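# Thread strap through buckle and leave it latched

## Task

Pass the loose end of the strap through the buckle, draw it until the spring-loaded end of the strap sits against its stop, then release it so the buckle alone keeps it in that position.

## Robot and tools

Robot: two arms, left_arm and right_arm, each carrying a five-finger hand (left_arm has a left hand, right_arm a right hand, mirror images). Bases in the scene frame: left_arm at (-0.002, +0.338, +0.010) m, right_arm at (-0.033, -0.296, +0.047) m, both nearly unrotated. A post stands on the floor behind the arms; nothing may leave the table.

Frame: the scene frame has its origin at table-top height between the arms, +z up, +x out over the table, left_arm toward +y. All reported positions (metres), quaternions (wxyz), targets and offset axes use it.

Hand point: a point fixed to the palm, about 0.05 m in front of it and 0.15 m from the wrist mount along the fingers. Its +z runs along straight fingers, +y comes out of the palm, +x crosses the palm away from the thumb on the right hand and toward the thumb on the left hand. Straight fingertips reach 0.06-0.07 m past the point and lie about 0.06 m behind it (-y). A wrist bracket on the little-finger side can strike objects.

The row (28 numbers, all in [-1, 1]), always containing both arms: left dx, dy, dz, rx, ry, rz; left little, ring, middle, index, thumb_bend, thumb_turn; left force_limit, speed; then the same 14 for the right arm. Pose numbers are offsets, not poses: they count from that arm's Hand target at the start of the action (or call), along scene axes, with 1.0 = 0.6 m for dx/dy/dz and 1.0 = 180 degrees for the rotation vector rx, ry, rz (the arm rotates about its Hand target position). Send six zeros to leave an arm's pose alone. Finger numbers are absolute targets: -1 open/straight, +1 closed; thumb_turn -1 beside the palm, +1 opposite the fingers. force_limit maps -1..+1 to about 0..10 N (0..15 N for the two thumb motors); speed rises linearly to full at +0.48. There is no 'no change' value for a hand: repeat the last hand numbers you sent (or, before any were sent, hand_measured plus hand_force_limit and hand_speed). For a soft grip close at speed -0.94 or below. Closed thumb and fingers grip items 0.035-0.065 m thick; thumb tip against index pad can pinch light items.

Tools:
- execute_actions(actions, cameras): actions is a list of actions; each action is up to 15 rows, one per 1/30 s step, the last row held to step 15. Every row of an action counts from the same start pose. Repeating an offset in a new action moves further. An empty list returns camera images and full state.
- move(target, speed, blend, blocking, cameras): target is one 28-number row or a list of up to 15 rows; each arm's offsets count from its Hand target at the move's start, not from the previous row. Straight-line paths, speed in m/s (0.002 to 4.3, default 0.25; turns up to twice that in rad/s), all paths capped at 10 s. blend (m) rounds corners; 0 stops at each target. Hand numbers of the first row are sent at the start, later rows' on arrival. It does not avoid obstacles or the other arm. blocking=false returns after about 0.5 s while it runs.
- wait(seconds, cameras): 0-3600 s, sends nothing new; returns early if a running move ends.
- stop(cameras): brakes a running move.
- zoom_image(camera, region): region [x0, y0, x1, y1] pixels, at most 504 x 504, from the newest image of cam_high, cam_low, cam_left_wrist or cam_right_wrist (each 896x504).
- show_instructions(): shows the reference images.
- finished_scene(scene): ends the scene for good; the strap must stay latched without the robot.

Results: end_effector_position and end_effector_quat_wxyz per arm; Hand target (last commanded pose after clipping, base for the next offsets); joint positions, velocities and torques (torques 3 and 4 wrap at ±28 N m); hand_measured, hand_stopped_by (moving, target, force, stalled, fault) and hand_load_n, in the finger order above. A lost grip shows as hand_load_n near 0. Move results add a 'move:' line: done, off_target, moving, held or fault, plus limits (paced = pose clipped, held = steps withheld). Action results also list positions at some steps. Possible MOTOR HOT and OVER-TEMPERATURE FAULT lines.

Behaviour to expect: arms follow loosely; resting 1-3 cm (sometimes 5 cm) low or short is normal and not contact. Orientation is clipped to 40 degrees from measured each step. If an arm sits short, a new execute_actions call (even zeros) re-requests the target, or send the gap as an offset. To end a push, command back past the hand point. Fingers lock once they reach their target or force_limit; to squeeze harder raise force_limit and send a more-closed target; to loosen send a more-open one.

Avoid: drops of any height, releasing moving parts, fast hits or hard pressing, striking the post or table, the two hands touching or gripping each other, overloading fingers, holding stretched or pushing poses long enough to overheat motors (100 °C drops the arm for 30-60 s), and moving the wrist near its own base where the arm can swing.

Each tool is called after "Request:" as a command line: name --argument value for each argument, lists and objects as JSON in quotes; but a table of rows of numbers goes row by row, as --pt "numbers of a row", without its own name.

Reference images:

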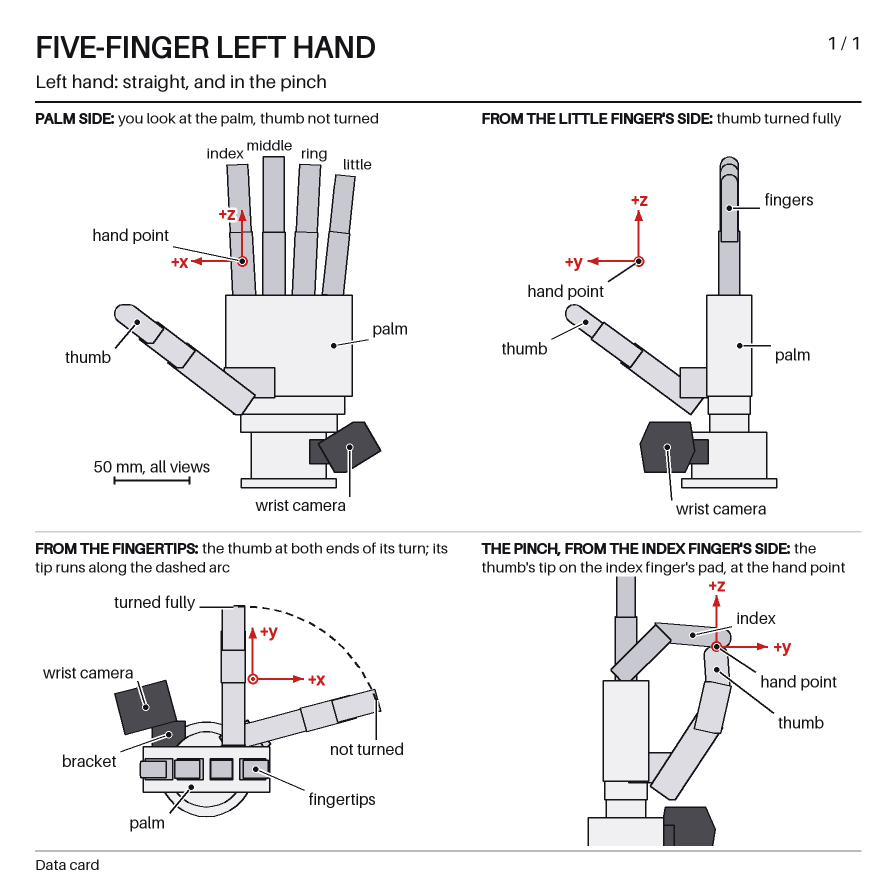

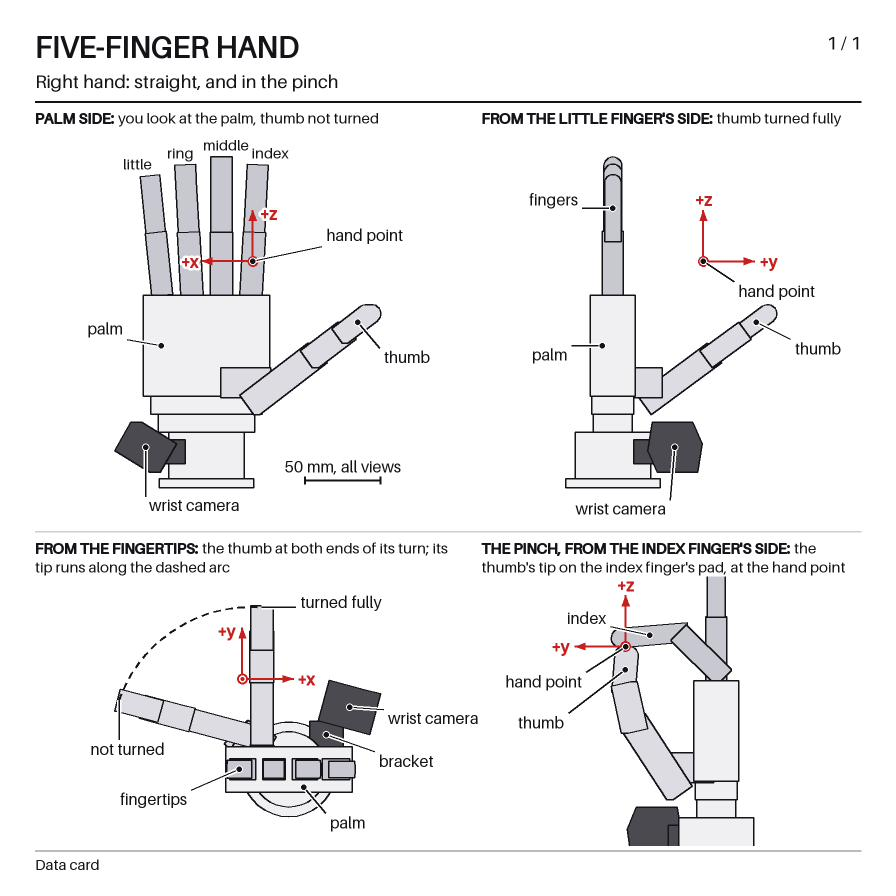

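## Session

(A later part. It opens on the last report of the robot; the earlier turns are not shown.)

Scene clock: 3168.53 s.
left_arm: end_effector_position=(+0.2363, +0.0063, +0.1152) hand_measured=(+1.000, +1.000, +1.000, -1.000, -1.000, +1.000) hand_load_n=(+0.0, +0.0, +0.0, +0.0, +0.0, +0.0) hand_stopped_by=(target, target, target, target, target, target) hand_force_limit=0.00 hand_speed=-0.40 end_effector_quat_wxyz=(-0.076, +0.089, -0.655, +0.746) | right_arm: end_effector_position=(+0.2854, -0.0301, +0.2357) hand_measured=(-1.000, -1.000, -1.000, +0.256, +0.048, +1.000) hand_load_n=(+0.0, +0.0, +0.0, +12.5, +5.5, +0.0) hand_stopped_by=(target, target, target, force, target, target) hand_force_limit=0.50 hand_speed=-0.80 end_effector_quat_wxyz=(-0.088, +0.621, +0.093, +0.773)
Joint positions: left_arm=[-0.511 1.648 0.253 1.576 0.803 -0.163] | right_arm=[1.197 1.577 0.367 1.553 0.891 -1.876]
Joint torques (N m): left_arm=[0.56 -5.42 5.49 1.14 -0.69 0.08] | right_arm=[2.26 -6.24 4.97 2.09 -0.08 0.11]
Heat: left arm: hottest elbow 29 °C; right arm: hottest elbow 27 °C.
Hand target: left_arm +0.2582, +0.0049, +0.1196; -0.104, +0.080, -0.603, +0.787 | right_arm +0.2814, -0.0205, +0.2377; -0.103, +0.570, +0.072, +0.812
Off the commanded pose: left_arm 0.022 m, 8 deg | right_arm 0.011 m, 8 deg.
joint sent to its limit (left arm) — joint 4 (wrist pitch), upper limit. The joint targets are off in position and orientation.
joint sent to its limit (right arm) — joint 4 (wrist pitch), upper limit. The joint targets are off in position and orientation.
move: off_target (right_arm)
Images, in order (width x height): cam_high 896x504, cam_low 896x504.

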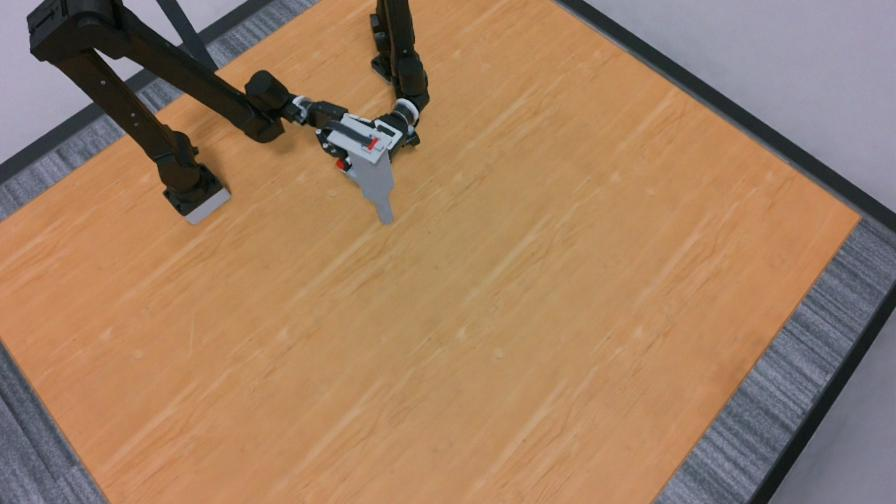

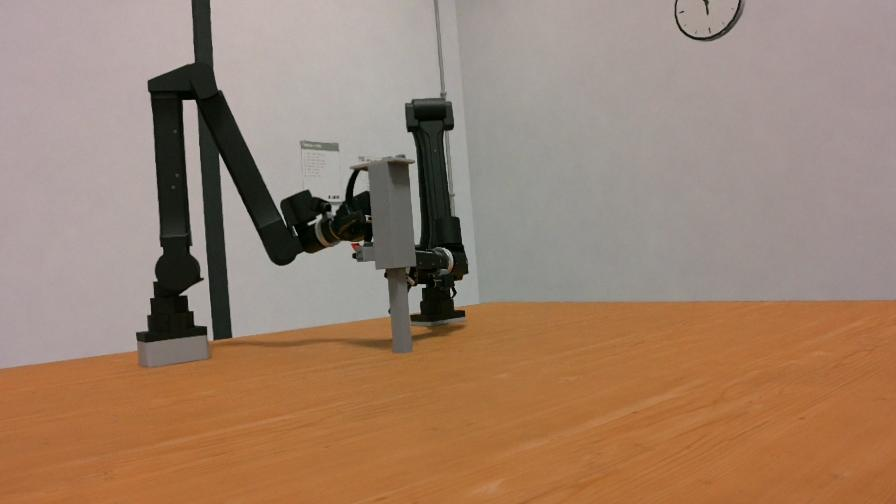

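Request:
move --target '[0,0,0.06,0,0,0,1,1,1,-1,-1,1,0,-0.4,0,0,0,0,0,0,-1,-1,-1,0.55,0.05,1,0.5,-0.8]' --speed 0.03 --cameras '["cam_low","cam_high"]'

Request:
zoom_image --camera "cam_low" --region '[340, 225, 385, 270]'

Scene clock: 3176.47 s.
left_arm: end_effector_position=(+0.2357, +0.0060, +0.1352) hand_measured=(+1.000, +1.000, +1.000, -1.000, -1.000, +1.000) hand_load_n=(+0.0, +0.0, +0.0, -1.0, +0.0, +0.0) hand_stopped_by=(target, target, target, target, target, target) hand_force_limit=0.00 hand_speed=-0.40 end_effector_quat_wxyz=(-0.079, +0.083, -0.642, +0.758) | right_arm: end_effector_position=(+0.2854, -0.0301, +0.2357) hand_measured=(-1.000, -1.000, -1.000, +0.256, +0.048, +1.000) hand_load_n=(+0.0, +0.0, +0.0, +12.5, +5.0, +0.0) hand_stopped_by=(target, target, target, force, target, target) hand_force_limit=0.50 hand_speed=-0.80 end_effector_quat_wxyz=(-0.088, +0.621, +0.093, +0.773)
Joint positions: left_arm=[-0.51 1.592 0.253 1.574 0.803 -0.194] | right_arm=[1.197 1.577 0.367 1.553 0.891 -1.876]
Joint torques (N m): left_arm=[0.91 -7.59 6.15 1.13 -0.98 -0.19] | right_arm=[2.32 -6.24 4.98 2.09 -0.08 0.12]
Heat: left arm: hottest elbow 29 °C; right arm: hottest elbow 27 °C.
Hand target: left_arm +0.2582, +0.0049, +0.1556; -0.104, +0.080, -0.603, +0.787 | right_arm +0.2814, -0.0205, +0.2377; -0.103, +0.570, +0.072, +0.812
Off the commanded pose: left_arm 0.030 m, 6 deg | right_arm 0.011 m, 8 deg.
joint sent to its limit (left arm) — joint 4 (wrist pitch), upper limit. The joint targets are off in position and orientation.
joint sent to its limit (right arm) — joint 4 (wrist pitch), upper limit. The joint targets are off in position and orientation.
move: off_target (left_arm)
Images, in order (width x height): cam_high 896x504, cam_low 896x504.

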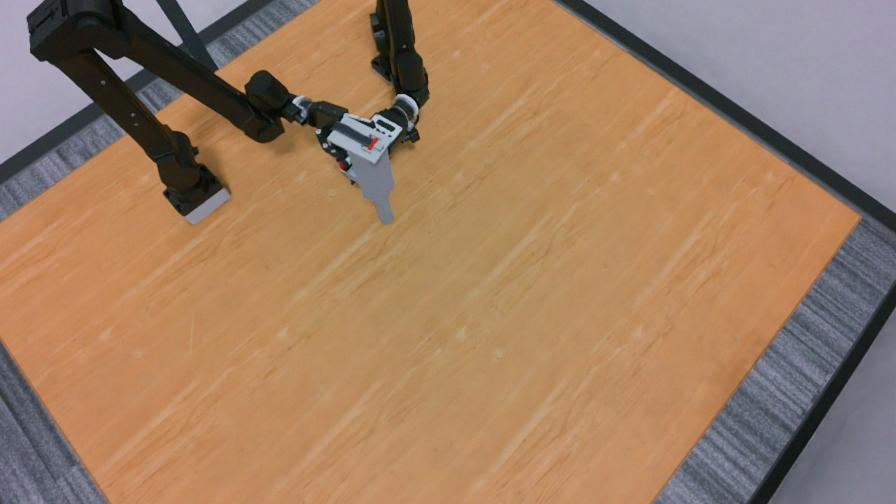

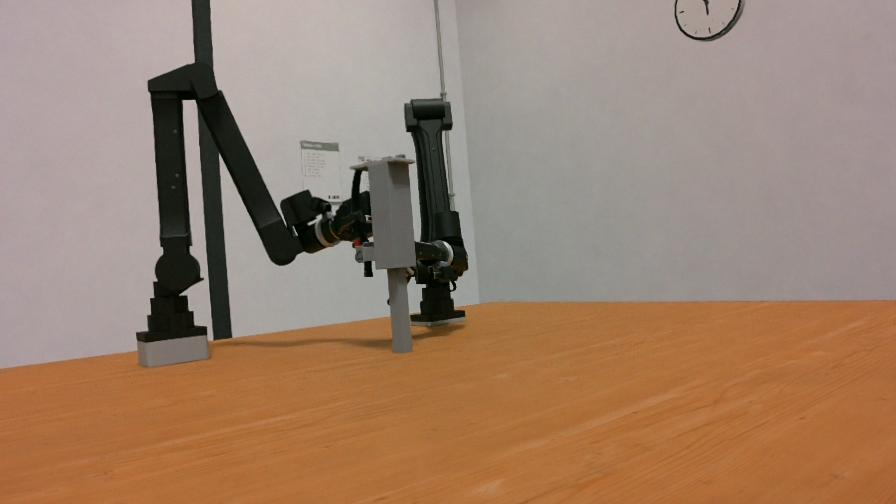

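Scaled by 11.200.

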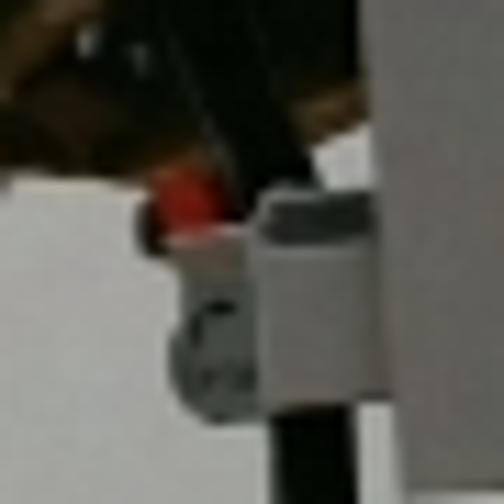

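Request:
zoom_image --camera "cam_low" --region '[340, 160, 460, 300]'

Request:
zoom_image --camera "cam_high" --region '[310, 110, 410, 210]'

Scaled by 3.600.

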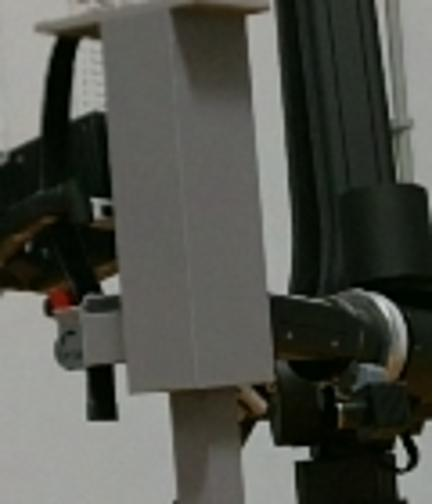

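Scaled by 5.040.

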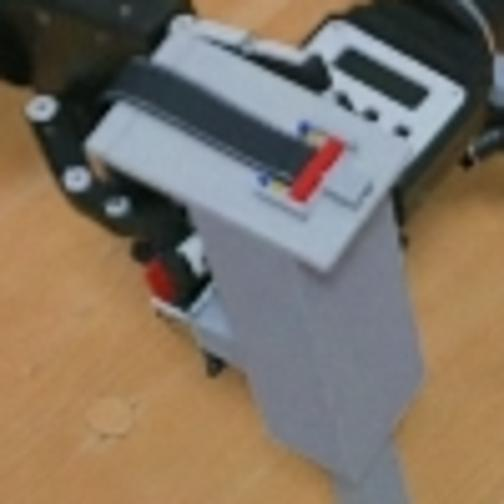

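Request:
move --target '[0,0,-0.06,0,0,0,1,1,1,-1,-1,1,0,-0.4,0,0,0,0,0,0,-1,-1,-1,0.55,0.05,1,0.5,-0.8]' --speed 0.03 --cameras '["cam_low","cam_high","cam_right_wrist"]'

Request:
zoom_image --camera "cam_low" --region '[335, 235, 385, 285]'

Scene clock: 3189.90 s.
left_arm: end_effector_position=(+0.2361, +0.0066, +0.1165) hand_measured=(+1.000, +1.000, +1.000, -1.000, -1.000, +1.000) hand_load_n=(+0.0, +0.0, +0.0, +0.0, +0.0, +0.0) hand_stopped_by=(target, target, target, target, target, target) hand_force_limit=0.00 hand_speed=-0.40 end_effector_quat_wxyz=(-0.076, +0.088, -0.655, +0.747) | right_arm: end_effector_position=(+0.2854, -0.0301, +0.2357) hand_measured=(-1.000, -1.000, -1.000, +0.256, +0.048, +1.000) hand_load_n=(+0.0, +0.0, +0.0, +12.5, +5.0, +0.0) hand_stopped_by=(target, target, target, force, target, target) hand_force_limit=0.50 hand_speed=-0.80 end_effector_quat_wxyz=(-0.088, +0.621, +0.093, +0.773)
Joint positions: left_arm=[-0.51 1.645 0.253 1.578 0.806 -0.166] | right_arm=[1.197 1.577 0.367 1.553 0.891 -1.876]
Joint torques (N m): left_arm=[0.5 -5.25 5.49 1.01 -0.78 0.09] | right_arm=[2.32 -6.24 4.98 2.07 -0.09 0.11]
Heat: left arm: hottest elbow 29 °C; right arm: hottest elbow 27 °C.
Hand target: left_arm +0.2582, +0.0049, +0.1196; -0.104, +0.080, -0.603, +0.787 | right_arm +0.2814, -0.0205, +0.2377; -0.103, +0.570, +0.072, +0.812
Off the commanded pose: left_arm 0.022 m, 8 deg | right_arm 0.011 m, 8 deg.
joint read past its limit (left arm) — joint 4 (wrist pitch), upper limit.
joint sent to its limit (left arm) — joint 4 (wrist pitch), upper limit. The joint targets are off in position and orientation.
joint sent to its limit (right arm) — joint 4 (wrist pitch), upper limit. The joint targets are off in position and orientation.
move: off_target (left_arm)
cam_right_wrist: T_world_to_cam=[[0.22748, -0.9381, 0.26121, -0.15122], [-0.18905, -0.30568, -0.93318, 0.27473], [0.95526, 0.1629, -0.24688, -0.09214]] pos_world=[0.17435, -0.04287, 0.27312]
Images, in order (width x height): cam_high 896x504, cam_low 896x504, cam_right_wrist 896x504.

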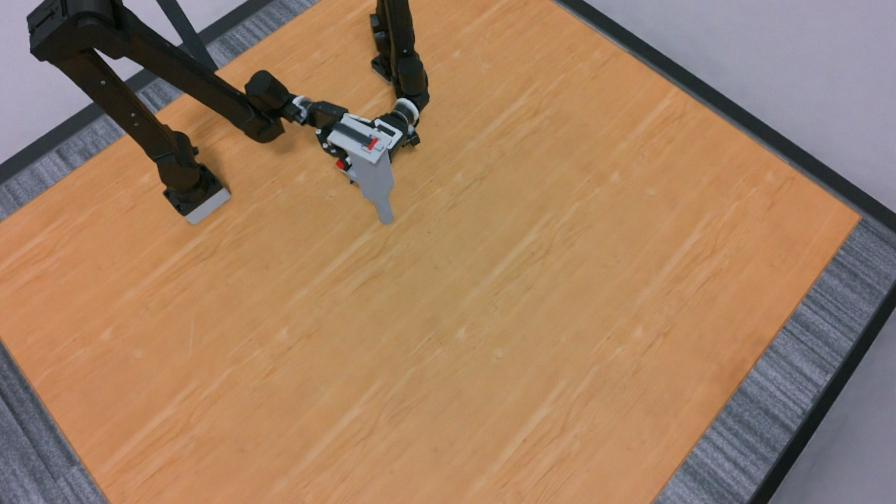

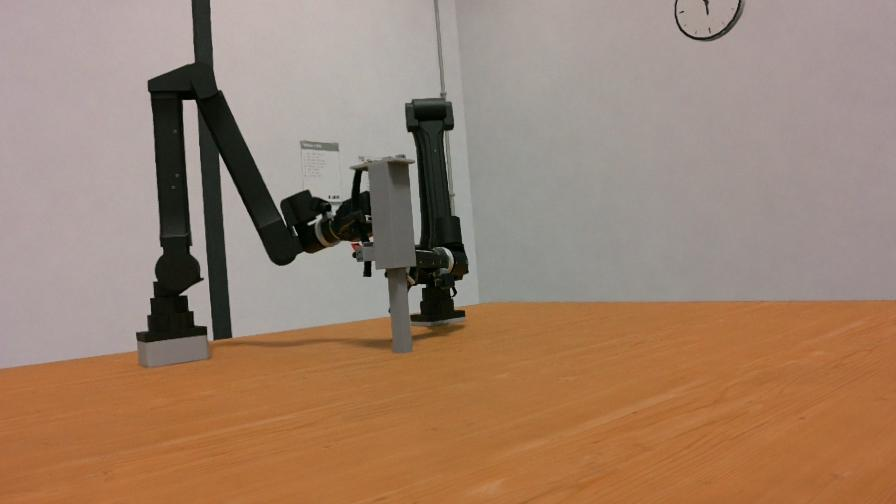

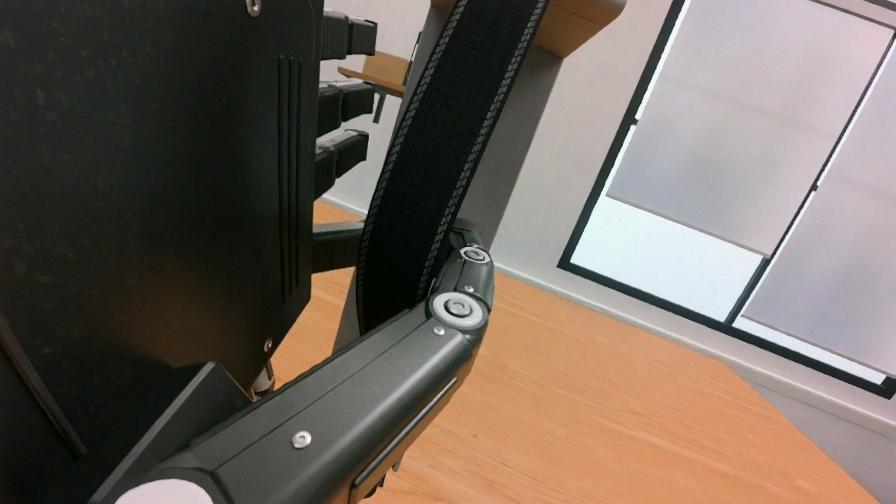

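Scaled by 10.080.

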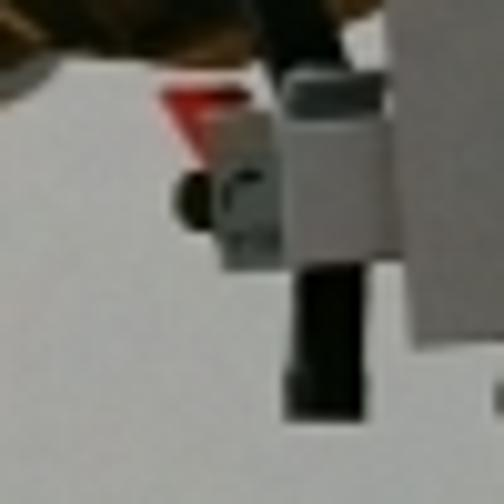

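Request:
move --pt "0 0 0 0 0 0 1 1 1 -1 -1 1 0 -0.4 0 0 0 0 0 0 -1 -1 -1 0.55 -0.2 1 0.5 -0.8" --pt "0 0 0 0 0 0 1 1 1 -1 -1 1 0 -0.4 0 0 0.062 0 0 0 -1 -1 -1 0.55 -0.2 1 0.5 -0.8" --speed 0.03 --cameras '["cam_low","cam_high","cam_right_wrist"]'

Request:
zoom_image --camera "cam_low" --region '[335, 200, 385, 250]'

Request:
zoom_image --camera "cam_low" --region '[335, 235, 385, 285]'

Scene clock: 3207.10 s.
left_arm: end_effector_position=(+0.2362, +0.0066, +0.1165) hand_measured=(+1.000, +1.000, +1.000, -1.000, -1.000, +1.000) hand_load_n=(+0.0, +0.0, +0.0, +0.0, +0.0, +0.0) hand_stopped_by=(target, target, target, target, target, target) hand_force_limit=0.00 hand_speed=-0.40 end_effector_quat_wxyz=(-0.077, +0.087, -0.655, +0.747) | right_arm: end_effector_position=(+0.2840, -0.0341, +0.2537) hand_measured=(-1.000, -1.000, -1.000, +0.256, -0.198, +1.000) hand_load_n=(+0.0, +0.0, +0.0, +0.0, -2.5, -2.0) hand_stopped_by=(target, target, target, force, target, target) hand_force_limit=0.50 hand_speed=-0.80 end_effector_quat_wxyz=(-0.086, +0.611, +0.088, +0.782)
Joint positions: left_arm=[-0.51 1.645 0.253 1.578 0.806 -0.165] | right_arm=[1.197 1.531 0.367 1.553 0.891 -1.913]
Joint torques (N m): left_arm=[0.5 -5.25 5.48 1.07 -0.78 0.09] | right_arm=[2.2 -8 6.78 2.04 -0.65 -0.22]
Heat: left arm: hottest elbow 29 °C; right arm: hottest elbow 27 °C.
Hand target: left_arm +0.2582, +0.0049, +0.1196; -0.104, +0.080, -0.603, +0.787 | right_arm +0.2814, -0.0205, +0.2749; -0.103, +0.570, +0.072, +0.812
Off the commanded pose: left_arm 0.022 m, 8 deg | right_arm 0.025 m, 6 deg.
joint read past its limit (left arm) — joint 4 (wrist pitch), upper limit.
joint sent to its limit (left arm) — joint 4 (wrist pitch), upper limit. The joint targets are off in position and orientation.
joint sent to its limit (right arm) — joint 4 (wrist pitch), upper limit. The joint targets are off in position and orientation.
move: off_target (right_arm)
cam_right_wrist: T_world_to_cam=[[0.21286, -0.94194, 0.25968, -0.15495], [-0.16654, -0.29686, -0.94029, 0.28567], [0.96279, 0.1569, -0.22006, -0.09488]] pos_world=[0.17191, -0.04627, 0.28797]
Images, in order (width x height): cam_high 896x504, cam_low 896x504, cam_right_wrist 896x504.

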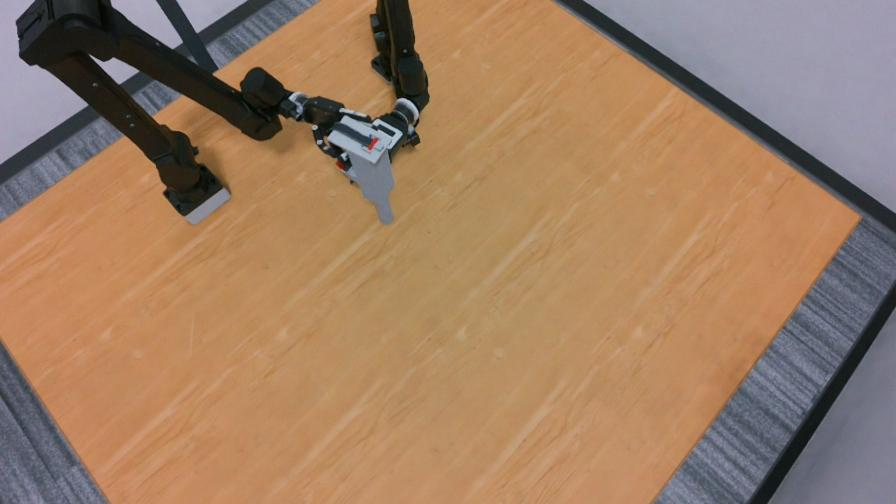

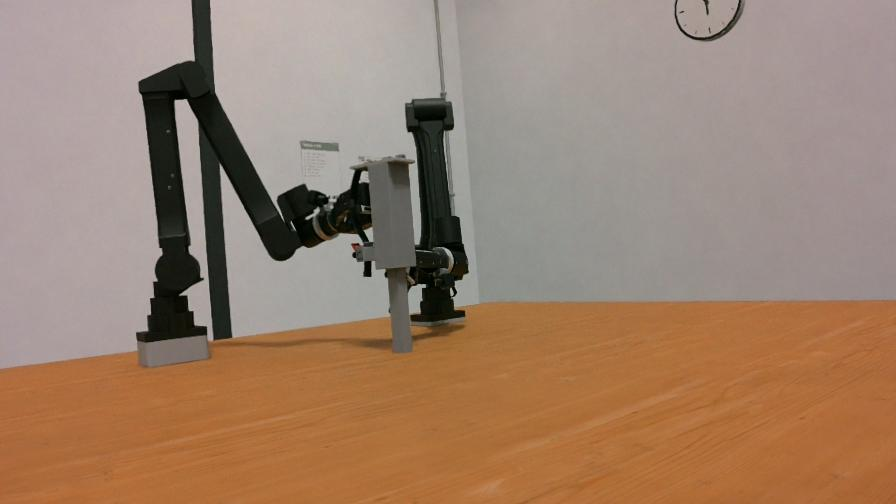

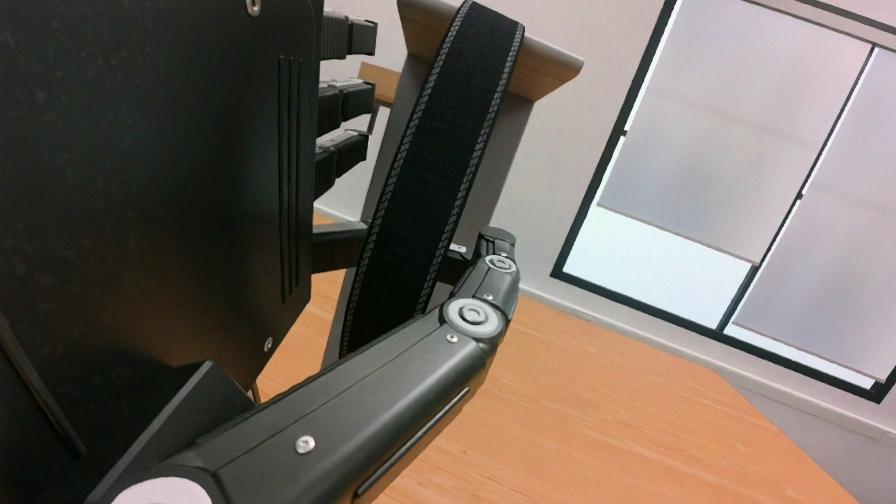

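Scaled by 10.080.

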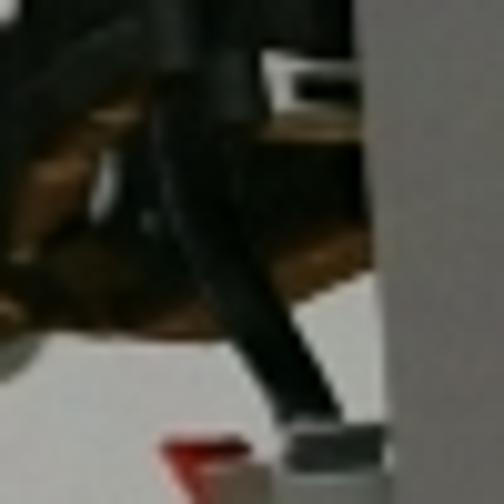

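Scaled by 10.080.

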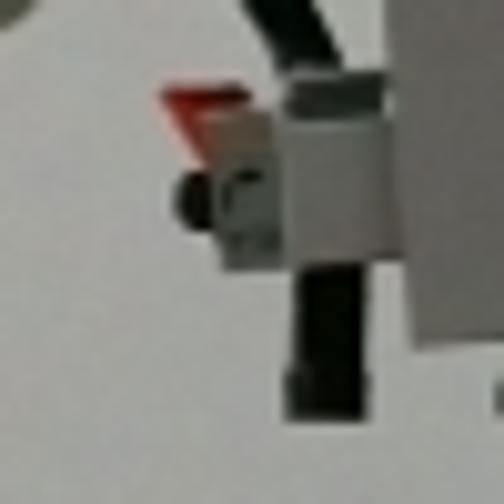

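Request:
move --target '[0,0,0,0,0,0,1,1,1,-1,-1,1,0,-0.4,-0.003,0.018,0,0,0,0,-1,-1,-1,0.55,-0.2,1,0.5,-0.8]' --speed 0.03 --cameras '["cam_right_wrist"]'

Scene clock: 3214.40 s.
left_arm: end_effector_position=(+0.2362, +0.0066, +0.1165) hand_measured=(+1.000, +1.000, +1.000, -1.000, -1.000, +1.000) hand_load_n=(+0.0, +0.0, +0.0, +0.0, +0.0, +0.0) hand_stopped_by=(target, target, target, target, target, target) hand_force_limit=0.00 hand_speed=-0.40 end_effector_quat_wxyz=(-0.077, +0.087, -0.655, +0.747) | right_arm: end_effector_position=(+0.2817, -0.0240, +0.2598) hand_measured=(-1.000, -1.000, -1.000, +0.256, -0.198, +1.000) hand_load_n=(+0.0, +0.0, +0.0, -0.5, -3.0, -2.0) hand_stopped_by=(target, target, target, force, target, target) hand_force_limit=0.50 hand_speed=-0.80 end_effector_quat_wxyz=(-0.093, +0.607, +0.088, +0.785)
Joint positions: left_arm=[-0.51 1.645 0.253 1.578 0.806 -0.165] | right_arm=[1.213 1.531 0.387 1.553 0.894 -1.922]
Joint torques (N m): left_arm=[0.44 -5.3 5.5 1.03 -0.78 0.09] | right_arm=[2.26 -6.65 7.28 2.02 -0.12 -0.23]
Heat: left arm: hottest elbow 29 °C; right arm: hottest elbow 27 °C.
Hand target: left_arm +0.2582, +0.0049, +0.1196; -0.104, +0.080, -0.603, +0.787 | right_arm +0.2796, -0.0097, +0.2749; -0.103, +0.570, +0.072, +0.812
Off the commanded pose: left_arm 0.022 m, 8 deg | right_arm 0.021 m, 6 deg.
joint read past its limit (left arm) — joint 4 (wrist pitch), upper limit.
joint sent to its limit (left arm) — joint 4 (wrist pitch), upper limit. The joint targets are off in position and orientation.
joint sent to its limit (right arm) — joint 4 (wrist pitch), upper limit. The joint targets are off in position and orientation.
move: off_target (right_arm)
cam_right_wrist: T_world_to_cam=[[0.22174, -0.94204, 0.2518, -0.14705], [-0.15501, -0.28899, -0.9447, 0.29215], [0.96271, 0.17044, -0.21011, -0.09505]] pos_world=[0.1694, -0.0379, 0.29305]

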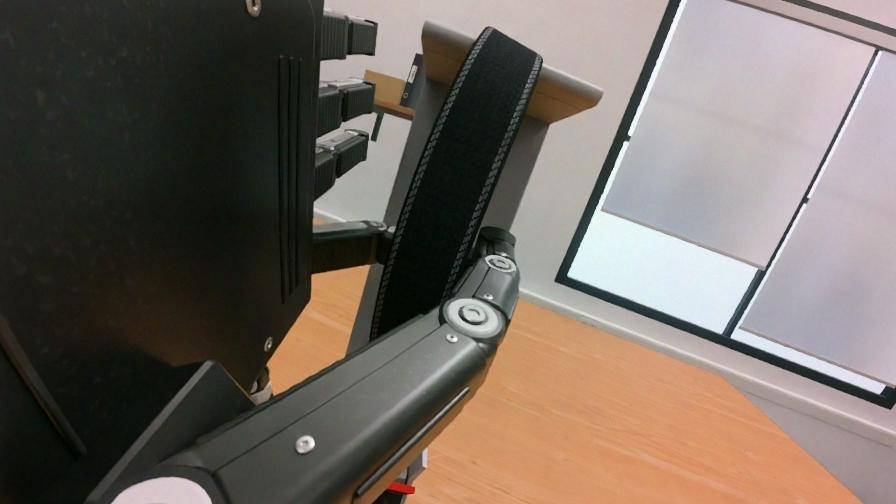

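Request:
move --target '[0,0,0,0,0,0,1,1,1,-1,-1,1,0,-0.4,0,0,0,0,0,0,-1,-1,-1,0.55,0.05,1,0.5,-0.8]' --speed 0.03 --cameras '["cam_low","cam_right_wrist"]'

Request:
zoom_image --camera "cam_low" --region '[335, 200, 385, 250]'

Scene clock: 3221.93 s.
left_arm: end_effector_position=(+0.2362, +0.0066, +0.1165) hand_measured=(+1.000, +1.000, +1.000, -1.000, -1.000, +1.000) hand_load_n=(+0.0, +0.0, +0.0, +0.0, +0.0, +0.0) hand_stopped_by=(target, target, target, target, target, target) hand_force_limit=0.00 hand_speed=-0.40 end_effector_quat_wxyz=(-0.077, +0.087, -0.655, +0.747) | right_arm: end_effector_position=(+0.2817, -0.0241, +0.2599) hand_measured=(-1.000, -1.000, -1.000, +0.256, +0.044, +1.000) hand_load_n=(+0.0, +0.0, +0.0, +2.0, +9.0, -5.5) hand_stopped_by=(target, target, target, force, target, target) hand_force_limit=0.50 hand_speed=-0.80 end_effector_quat_wxyz=(-0.093, +0.607, +0.089, +0.785)
Joint positions: left_arm=[-0.51 1.645 0.253 1.578 0.806 -0.165] | right_arm=[1.213 1.531 0.387 1.553 0.894 -1.924]
Joint torques (N m): left_arm=[0.32 -5.25 5.5 1.03 -0.77 0.1] | right_arm=[2.32 -6.65 7.3 2.02 -0.13 -0.24]
Heat: left arm: hottest elbow 29 °C; right arm: hottest elbow 27 °C.
Hand target: left_arm +0.2582, +0.0049, +0.1196; -0.104, +0.080, -0.603, +0.787 | right_arm +0.2796, -0.0097, +0.2749; -0.103, +0.570, +0.072, +0.812
Off the commanded pose: left_arm 0.022 m, 8 deg | right_arm 0.021 m, 6 deg.
joint read past its limit (left arm) — joint 4 (wrist pitch), upper limit.
joint sent to its limit (left arm) — joint 4 (wrist pitch), upper limit. The joint targets are off in position and orientation.
joint sent to its limit (right arm) — joint 4 (wrist pitch), upper limit. The joint targets are off in position and orientation.
move: done
cam_right_wrist: T_world_to_cam=[[0.22127, -0.94176, 0.25323, -0.14729], [-0.15478, -0.29029, -0.94434, 0.29198], [0.96285, 0.16976, -0.21, -0.09515]] pos_world=[0.1694, -0.0378, 0.29305]

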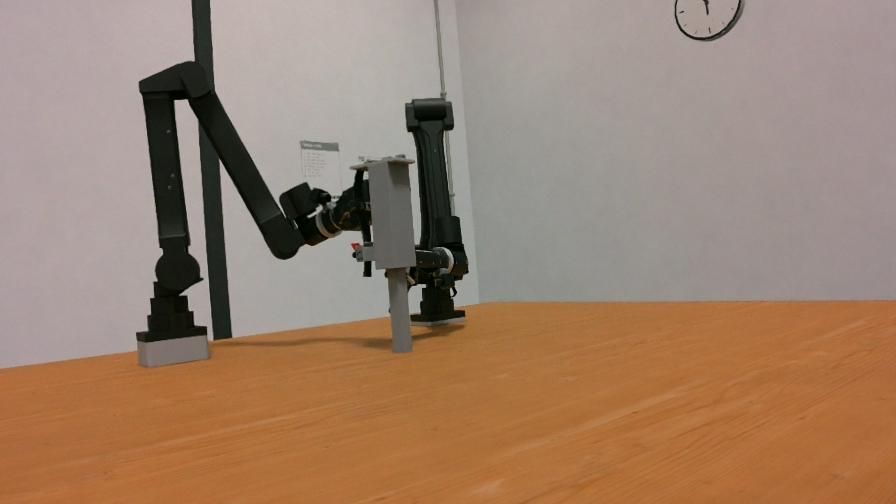

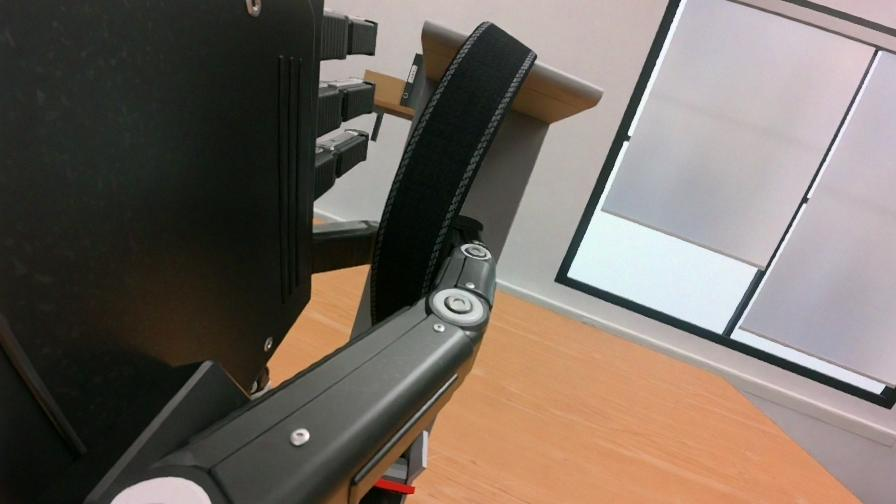

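Scaled by 10.080.

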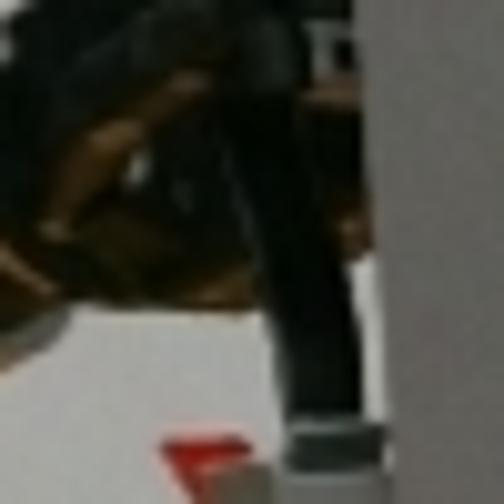

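Request:
move --target '[0,0,0,0,0,0,1,1,1,-1,-1,1,0,-0.4,0,0,0,0,0,0,-1,-1,-1,0.6,0.05,1,0.1,-0.9]' --speed 0.03

Scene clock: 3233.53 s.
left_arm: end_effector_position=(+0.2362, +0.0066, +0.1165) hand_measured=(+1.000, +1.000, +1.000, -1.000, -1.000, +1.000) hand_load_n=(+0.0, +0.0, +0.0, +0.0, -0.5, +0.0) hand_stopped_by=(target, target, target, target, target, target) hand_force_limit=0.00 hand_speed=-0.40 end_effector_quat_wxyz=(-0.077, +0.087, -0.655, +0.747) | right_arm: end_effector_position=(+0.2817, -0.0241, +0.2599) hand_measured=(-1.000, -1.000, -1.000, +0.272, +0.044, +1.000) hand_load_n=(+0.0, +0.0, +0.0, +5.5, +6.5, -6.5) hand_stopped_by=(target, target, target, force, target, target) hand_force_limit=0.10 hand_speed=-0.90 end_effector_quat_wxyz=(-0.093, +0.607, +0.089, +0.785)
Joint positions: left_arm=[-0.51 1.645 0.253 1.578 0.806 -0.165] | right_arm=[1.213 1.531 0.387 1.553 0.894 -1.924]
Joint torques (N m): left_arm=[0.5 -5.25 5.5 1.06 -0.78 0.11] | right_arm=[2.26 -6.65 7.3 2.02 -0.13 -0.24]
Heat: left arm: hottest elbow 29 °C; right arm: hottest elbow 28 °C.
Hand target: left_arm +0.2582, +0.0049, +0.1196; -0.104, +0.080, -0.603, +0.787 | right_arm +0.2796, -0.0097, +0.2749; -0.103, +0.570, +0.072, +0.812
Off the commanded pose: left_arm 0.022 m, 8 deg | right_arm 0.021 m, 6 deg.
joint read past its limit (left arm) — joint 4 (wrist pitch), upper limit.
joint sent to its limit (left arm) — joint 4 (wrist pitch), upper limit. The joint targets are off in position and orientation.
joint sent to its limit (right arm) — joint 4 (wrist pitch), upper limit. The joint targets are off in position and orientation.
move: done

Request:
move --target '[0,0,0.06,0,0,0,1,1,1,-1,-1,1,0,-0.4,0,0,0,0,0,0,-1,-1,-1,0.6,0.05,1,0.1,-0.9]' --speed 0.03 --cameras '["cam_low"]'

Request:
zoom_image --camera "cam_low" --region '[335, 235, 385, 285]'

Scene clock: 3240.33 s.
left_arm: end_effector_position=(+0.2354, +0.0060, +0.1349) hand_measured=(+1.000, +1.000, +1.000, -1.000, -1.000, +1.000) hand_load_n=(+0.0, +0.0, +0.0, -1.0, +0.0, +0.0) hand_stopped_by=(target, target, target, target, target, target) hand_force_limit=0.00 hand_speed=-0.40 end_effector_quat_wxyz=(-0.079, +0.083, -0.643, +0.758) | right_arm: end_effector_position=(+0.2817, -0.0241, +0.2599) hand_measured=(-1.000, -1.000, -1.000, +0.272, +0.044, +1.000) hand_load_n=(+0.0, +0.0, +0.0, +5.5, +6.5, -6.5) hand_stopped_by=(target, target, target, force, target, target) hand_force_limit=0.10 hand_speed=-0.90 end_effector_quat_wxyz=(-0.093, +0.607, +0.089, +0.785)
Joint positions: left_arm=[-0.51 1.592 0.253 1.573 0.805 -0.194] | right_arm=[1.213 1.531 0.387 1.553 0.894 -1.924]
Joint torques (N m): left_arm=[0.85 -7.59 6.16 1.2 -1 -0.22] | right_arm=[2.32 -6.65 7.3 2.02 -0.13 -0.23]
Heat: left arm: hottest elbow 28 °C; right arm: hottest elbow 28 °C.
Hand target: left_arm +0.2582, +0.0049, +0.1556; -0.104, +0.080, -0.603, +0.787 | right_arm +0.2796, -0.0097, +0.2749; -0.103, +0.570, +0.072, +0.812
Off the commanded pose: left_arm 0.031 m, 6 deg | right_arm 0.021 m, 6 deg.
joint sent to its limit (left arm) — joint 4 (wrist pitch), upper limit. The joint targets are off in position and orientation.
joint sent to its limit (right arm) — joint 4 (wrist pitch), upper limit. The joint targets are off in position and orientation.
move: off_target (left_arm)

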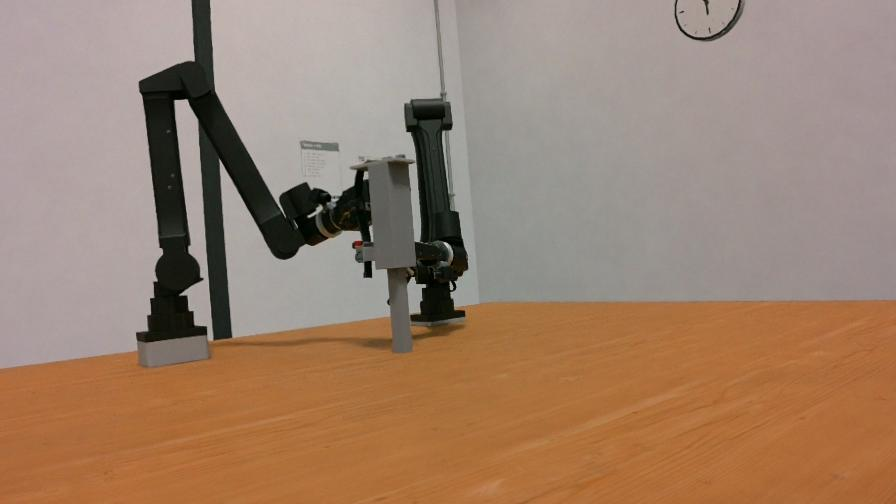

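Scaled by 10.080.

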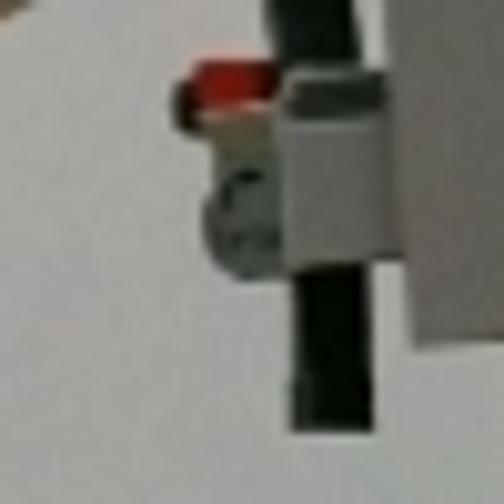

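Now lower the right hand with the cam open.

Request:
move --target '[0,0,0,0,0,0,1,1,1,-1,-1,1,0,-0.4,0,0,-0.055,0,0,0,-1,-1,-1,0.6,0.05,1,0.1,-0.9]' --speed 0.03 --cameras '["cam_low","cam_right_wrist"]'

Request:
zoom_image --camera "cam_low" --region '[335, 215, 395, 295]'

Scene clock: 3245.07 s.
left_arm: end_effector_position=(+0.2353, +0.0060, +0.1349) hand_measured=(+1.000, +1.000, +1.000, -1.000, -1.000, +1.000) hand_load_n=(+0.0, +0.0, +0.0, -1.0, +0.0, +0.0) hand_stopped_by=(target, target, target, target, target, target) hand_force_limit=0.00 hand_speed=-0.40 end_effector_quat_wxyz=(-0.078, +0.083, -0.643, +0.758) | right_arm: end_effector_position=(+0.2828, -0.0214, +0.2382) hand_measured=(-1.000, -1.000, -1.000, +0.272, +0.044, +1.000) hand_load_n=(+0.0, +0.0, +0.0, +5.5, +6.5, -6.5) hand_stopped_by=(target, target, target, force, target, target) hand_force_limit=0.10 hand_speed=-0.90 end_effector_quat_wxyz=(-0.085, +0.620, +0.096, +0.774)
Joint positions: left_arm=[-0.51 1.592 0.253 1.573 0.805 -0.196] | right_arm=[1.215 1.587 0.387 1.553 0.906 -1.896]
Joint torques (N m): left_arm=[0.79 -7.59 6.16 1.18 -0.99 -0.2] | right_arm=[2.26 -6.42 5.6 2.06 -0.09 0.11]
Heat: left arm: hottest elbow 28 °C; right arm: hottest elbow 28 °C.
Hand target: left_arm +0.2582, +0.0049, +0.1556; -0.104, +0.080, -0.603, +0.787 | right_arm +0.2796, -0.0097, +0.2419; -0.103, +0.570, +0.072, +0.812
Off the commanded pose: left_arm 0.031 m, 6 deg | right_arm 0.013 m, 8 deg.
joint sent to its limit (left arm) — joint 4 (wrist pitch), upper limit. The joint targets are off in position and orientation.
joint sent to its limit (right arm) — joint 4 (wrist pitch), upper limit. The joint targets are off in position and orientation.
move: off_target (right_arm)
cam_right_wrist: T_world_to_cam=[[0.22622, -0.9363, 0.26865, -0.14456], [-0.18518, -0.31211, -0.93183, 0.27764], [0.95631, 0.16105, -0.24398, -0.09153]] pos_world=[0.17164, -0.03396, 0.27522]

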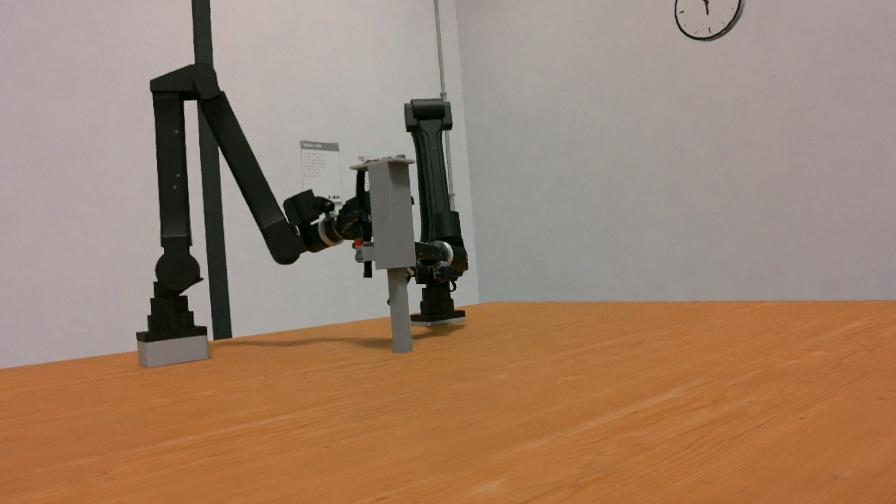

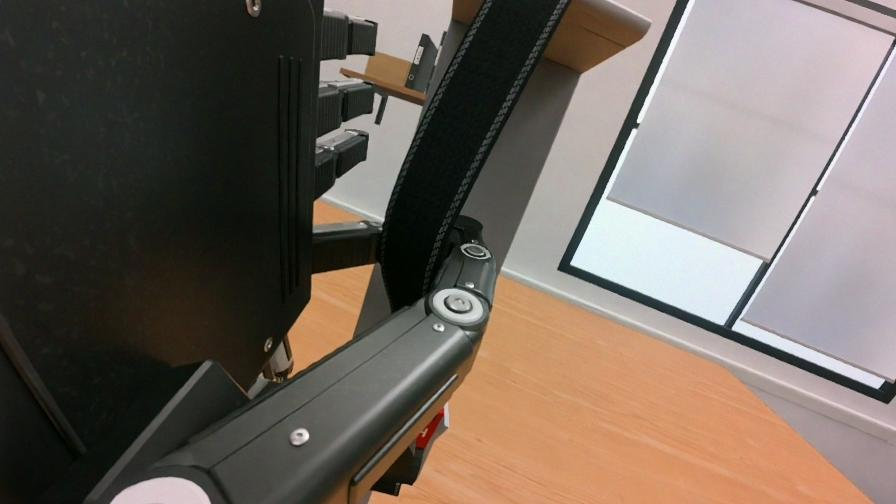

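Scaled by 6.300.

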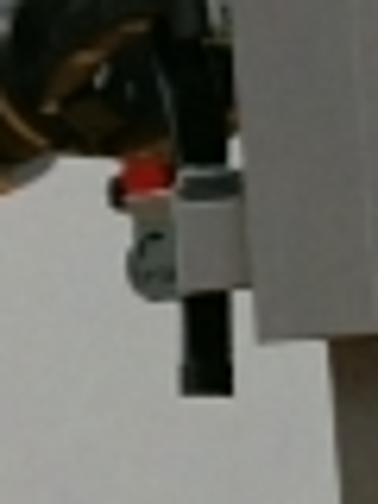

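Request:
zoom_image --camera "cam_low" --region '[340, 210, 385, 255]'

Request:
zoom_image --camera "cam_right_wrist" --region '[300, 180, 560, 440]'

Scaled by 11.200.

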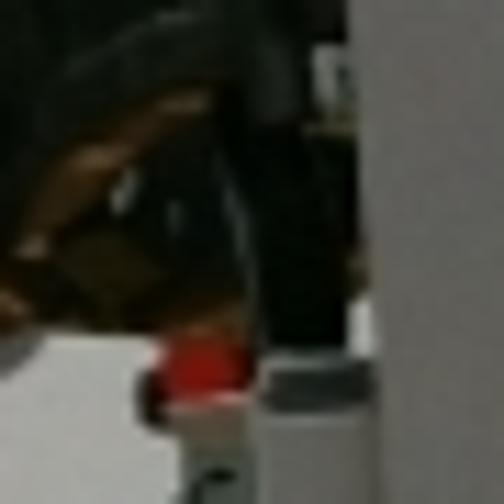

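Scaled by 1.938.

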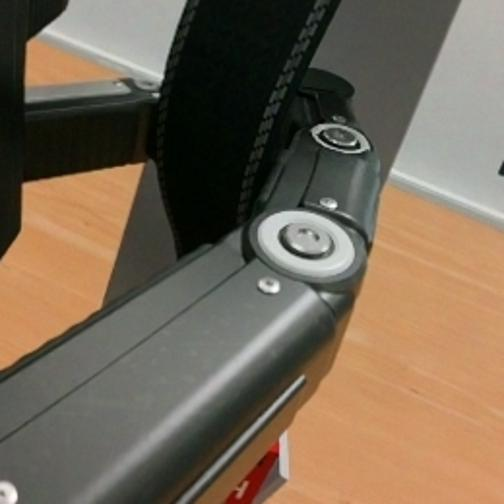

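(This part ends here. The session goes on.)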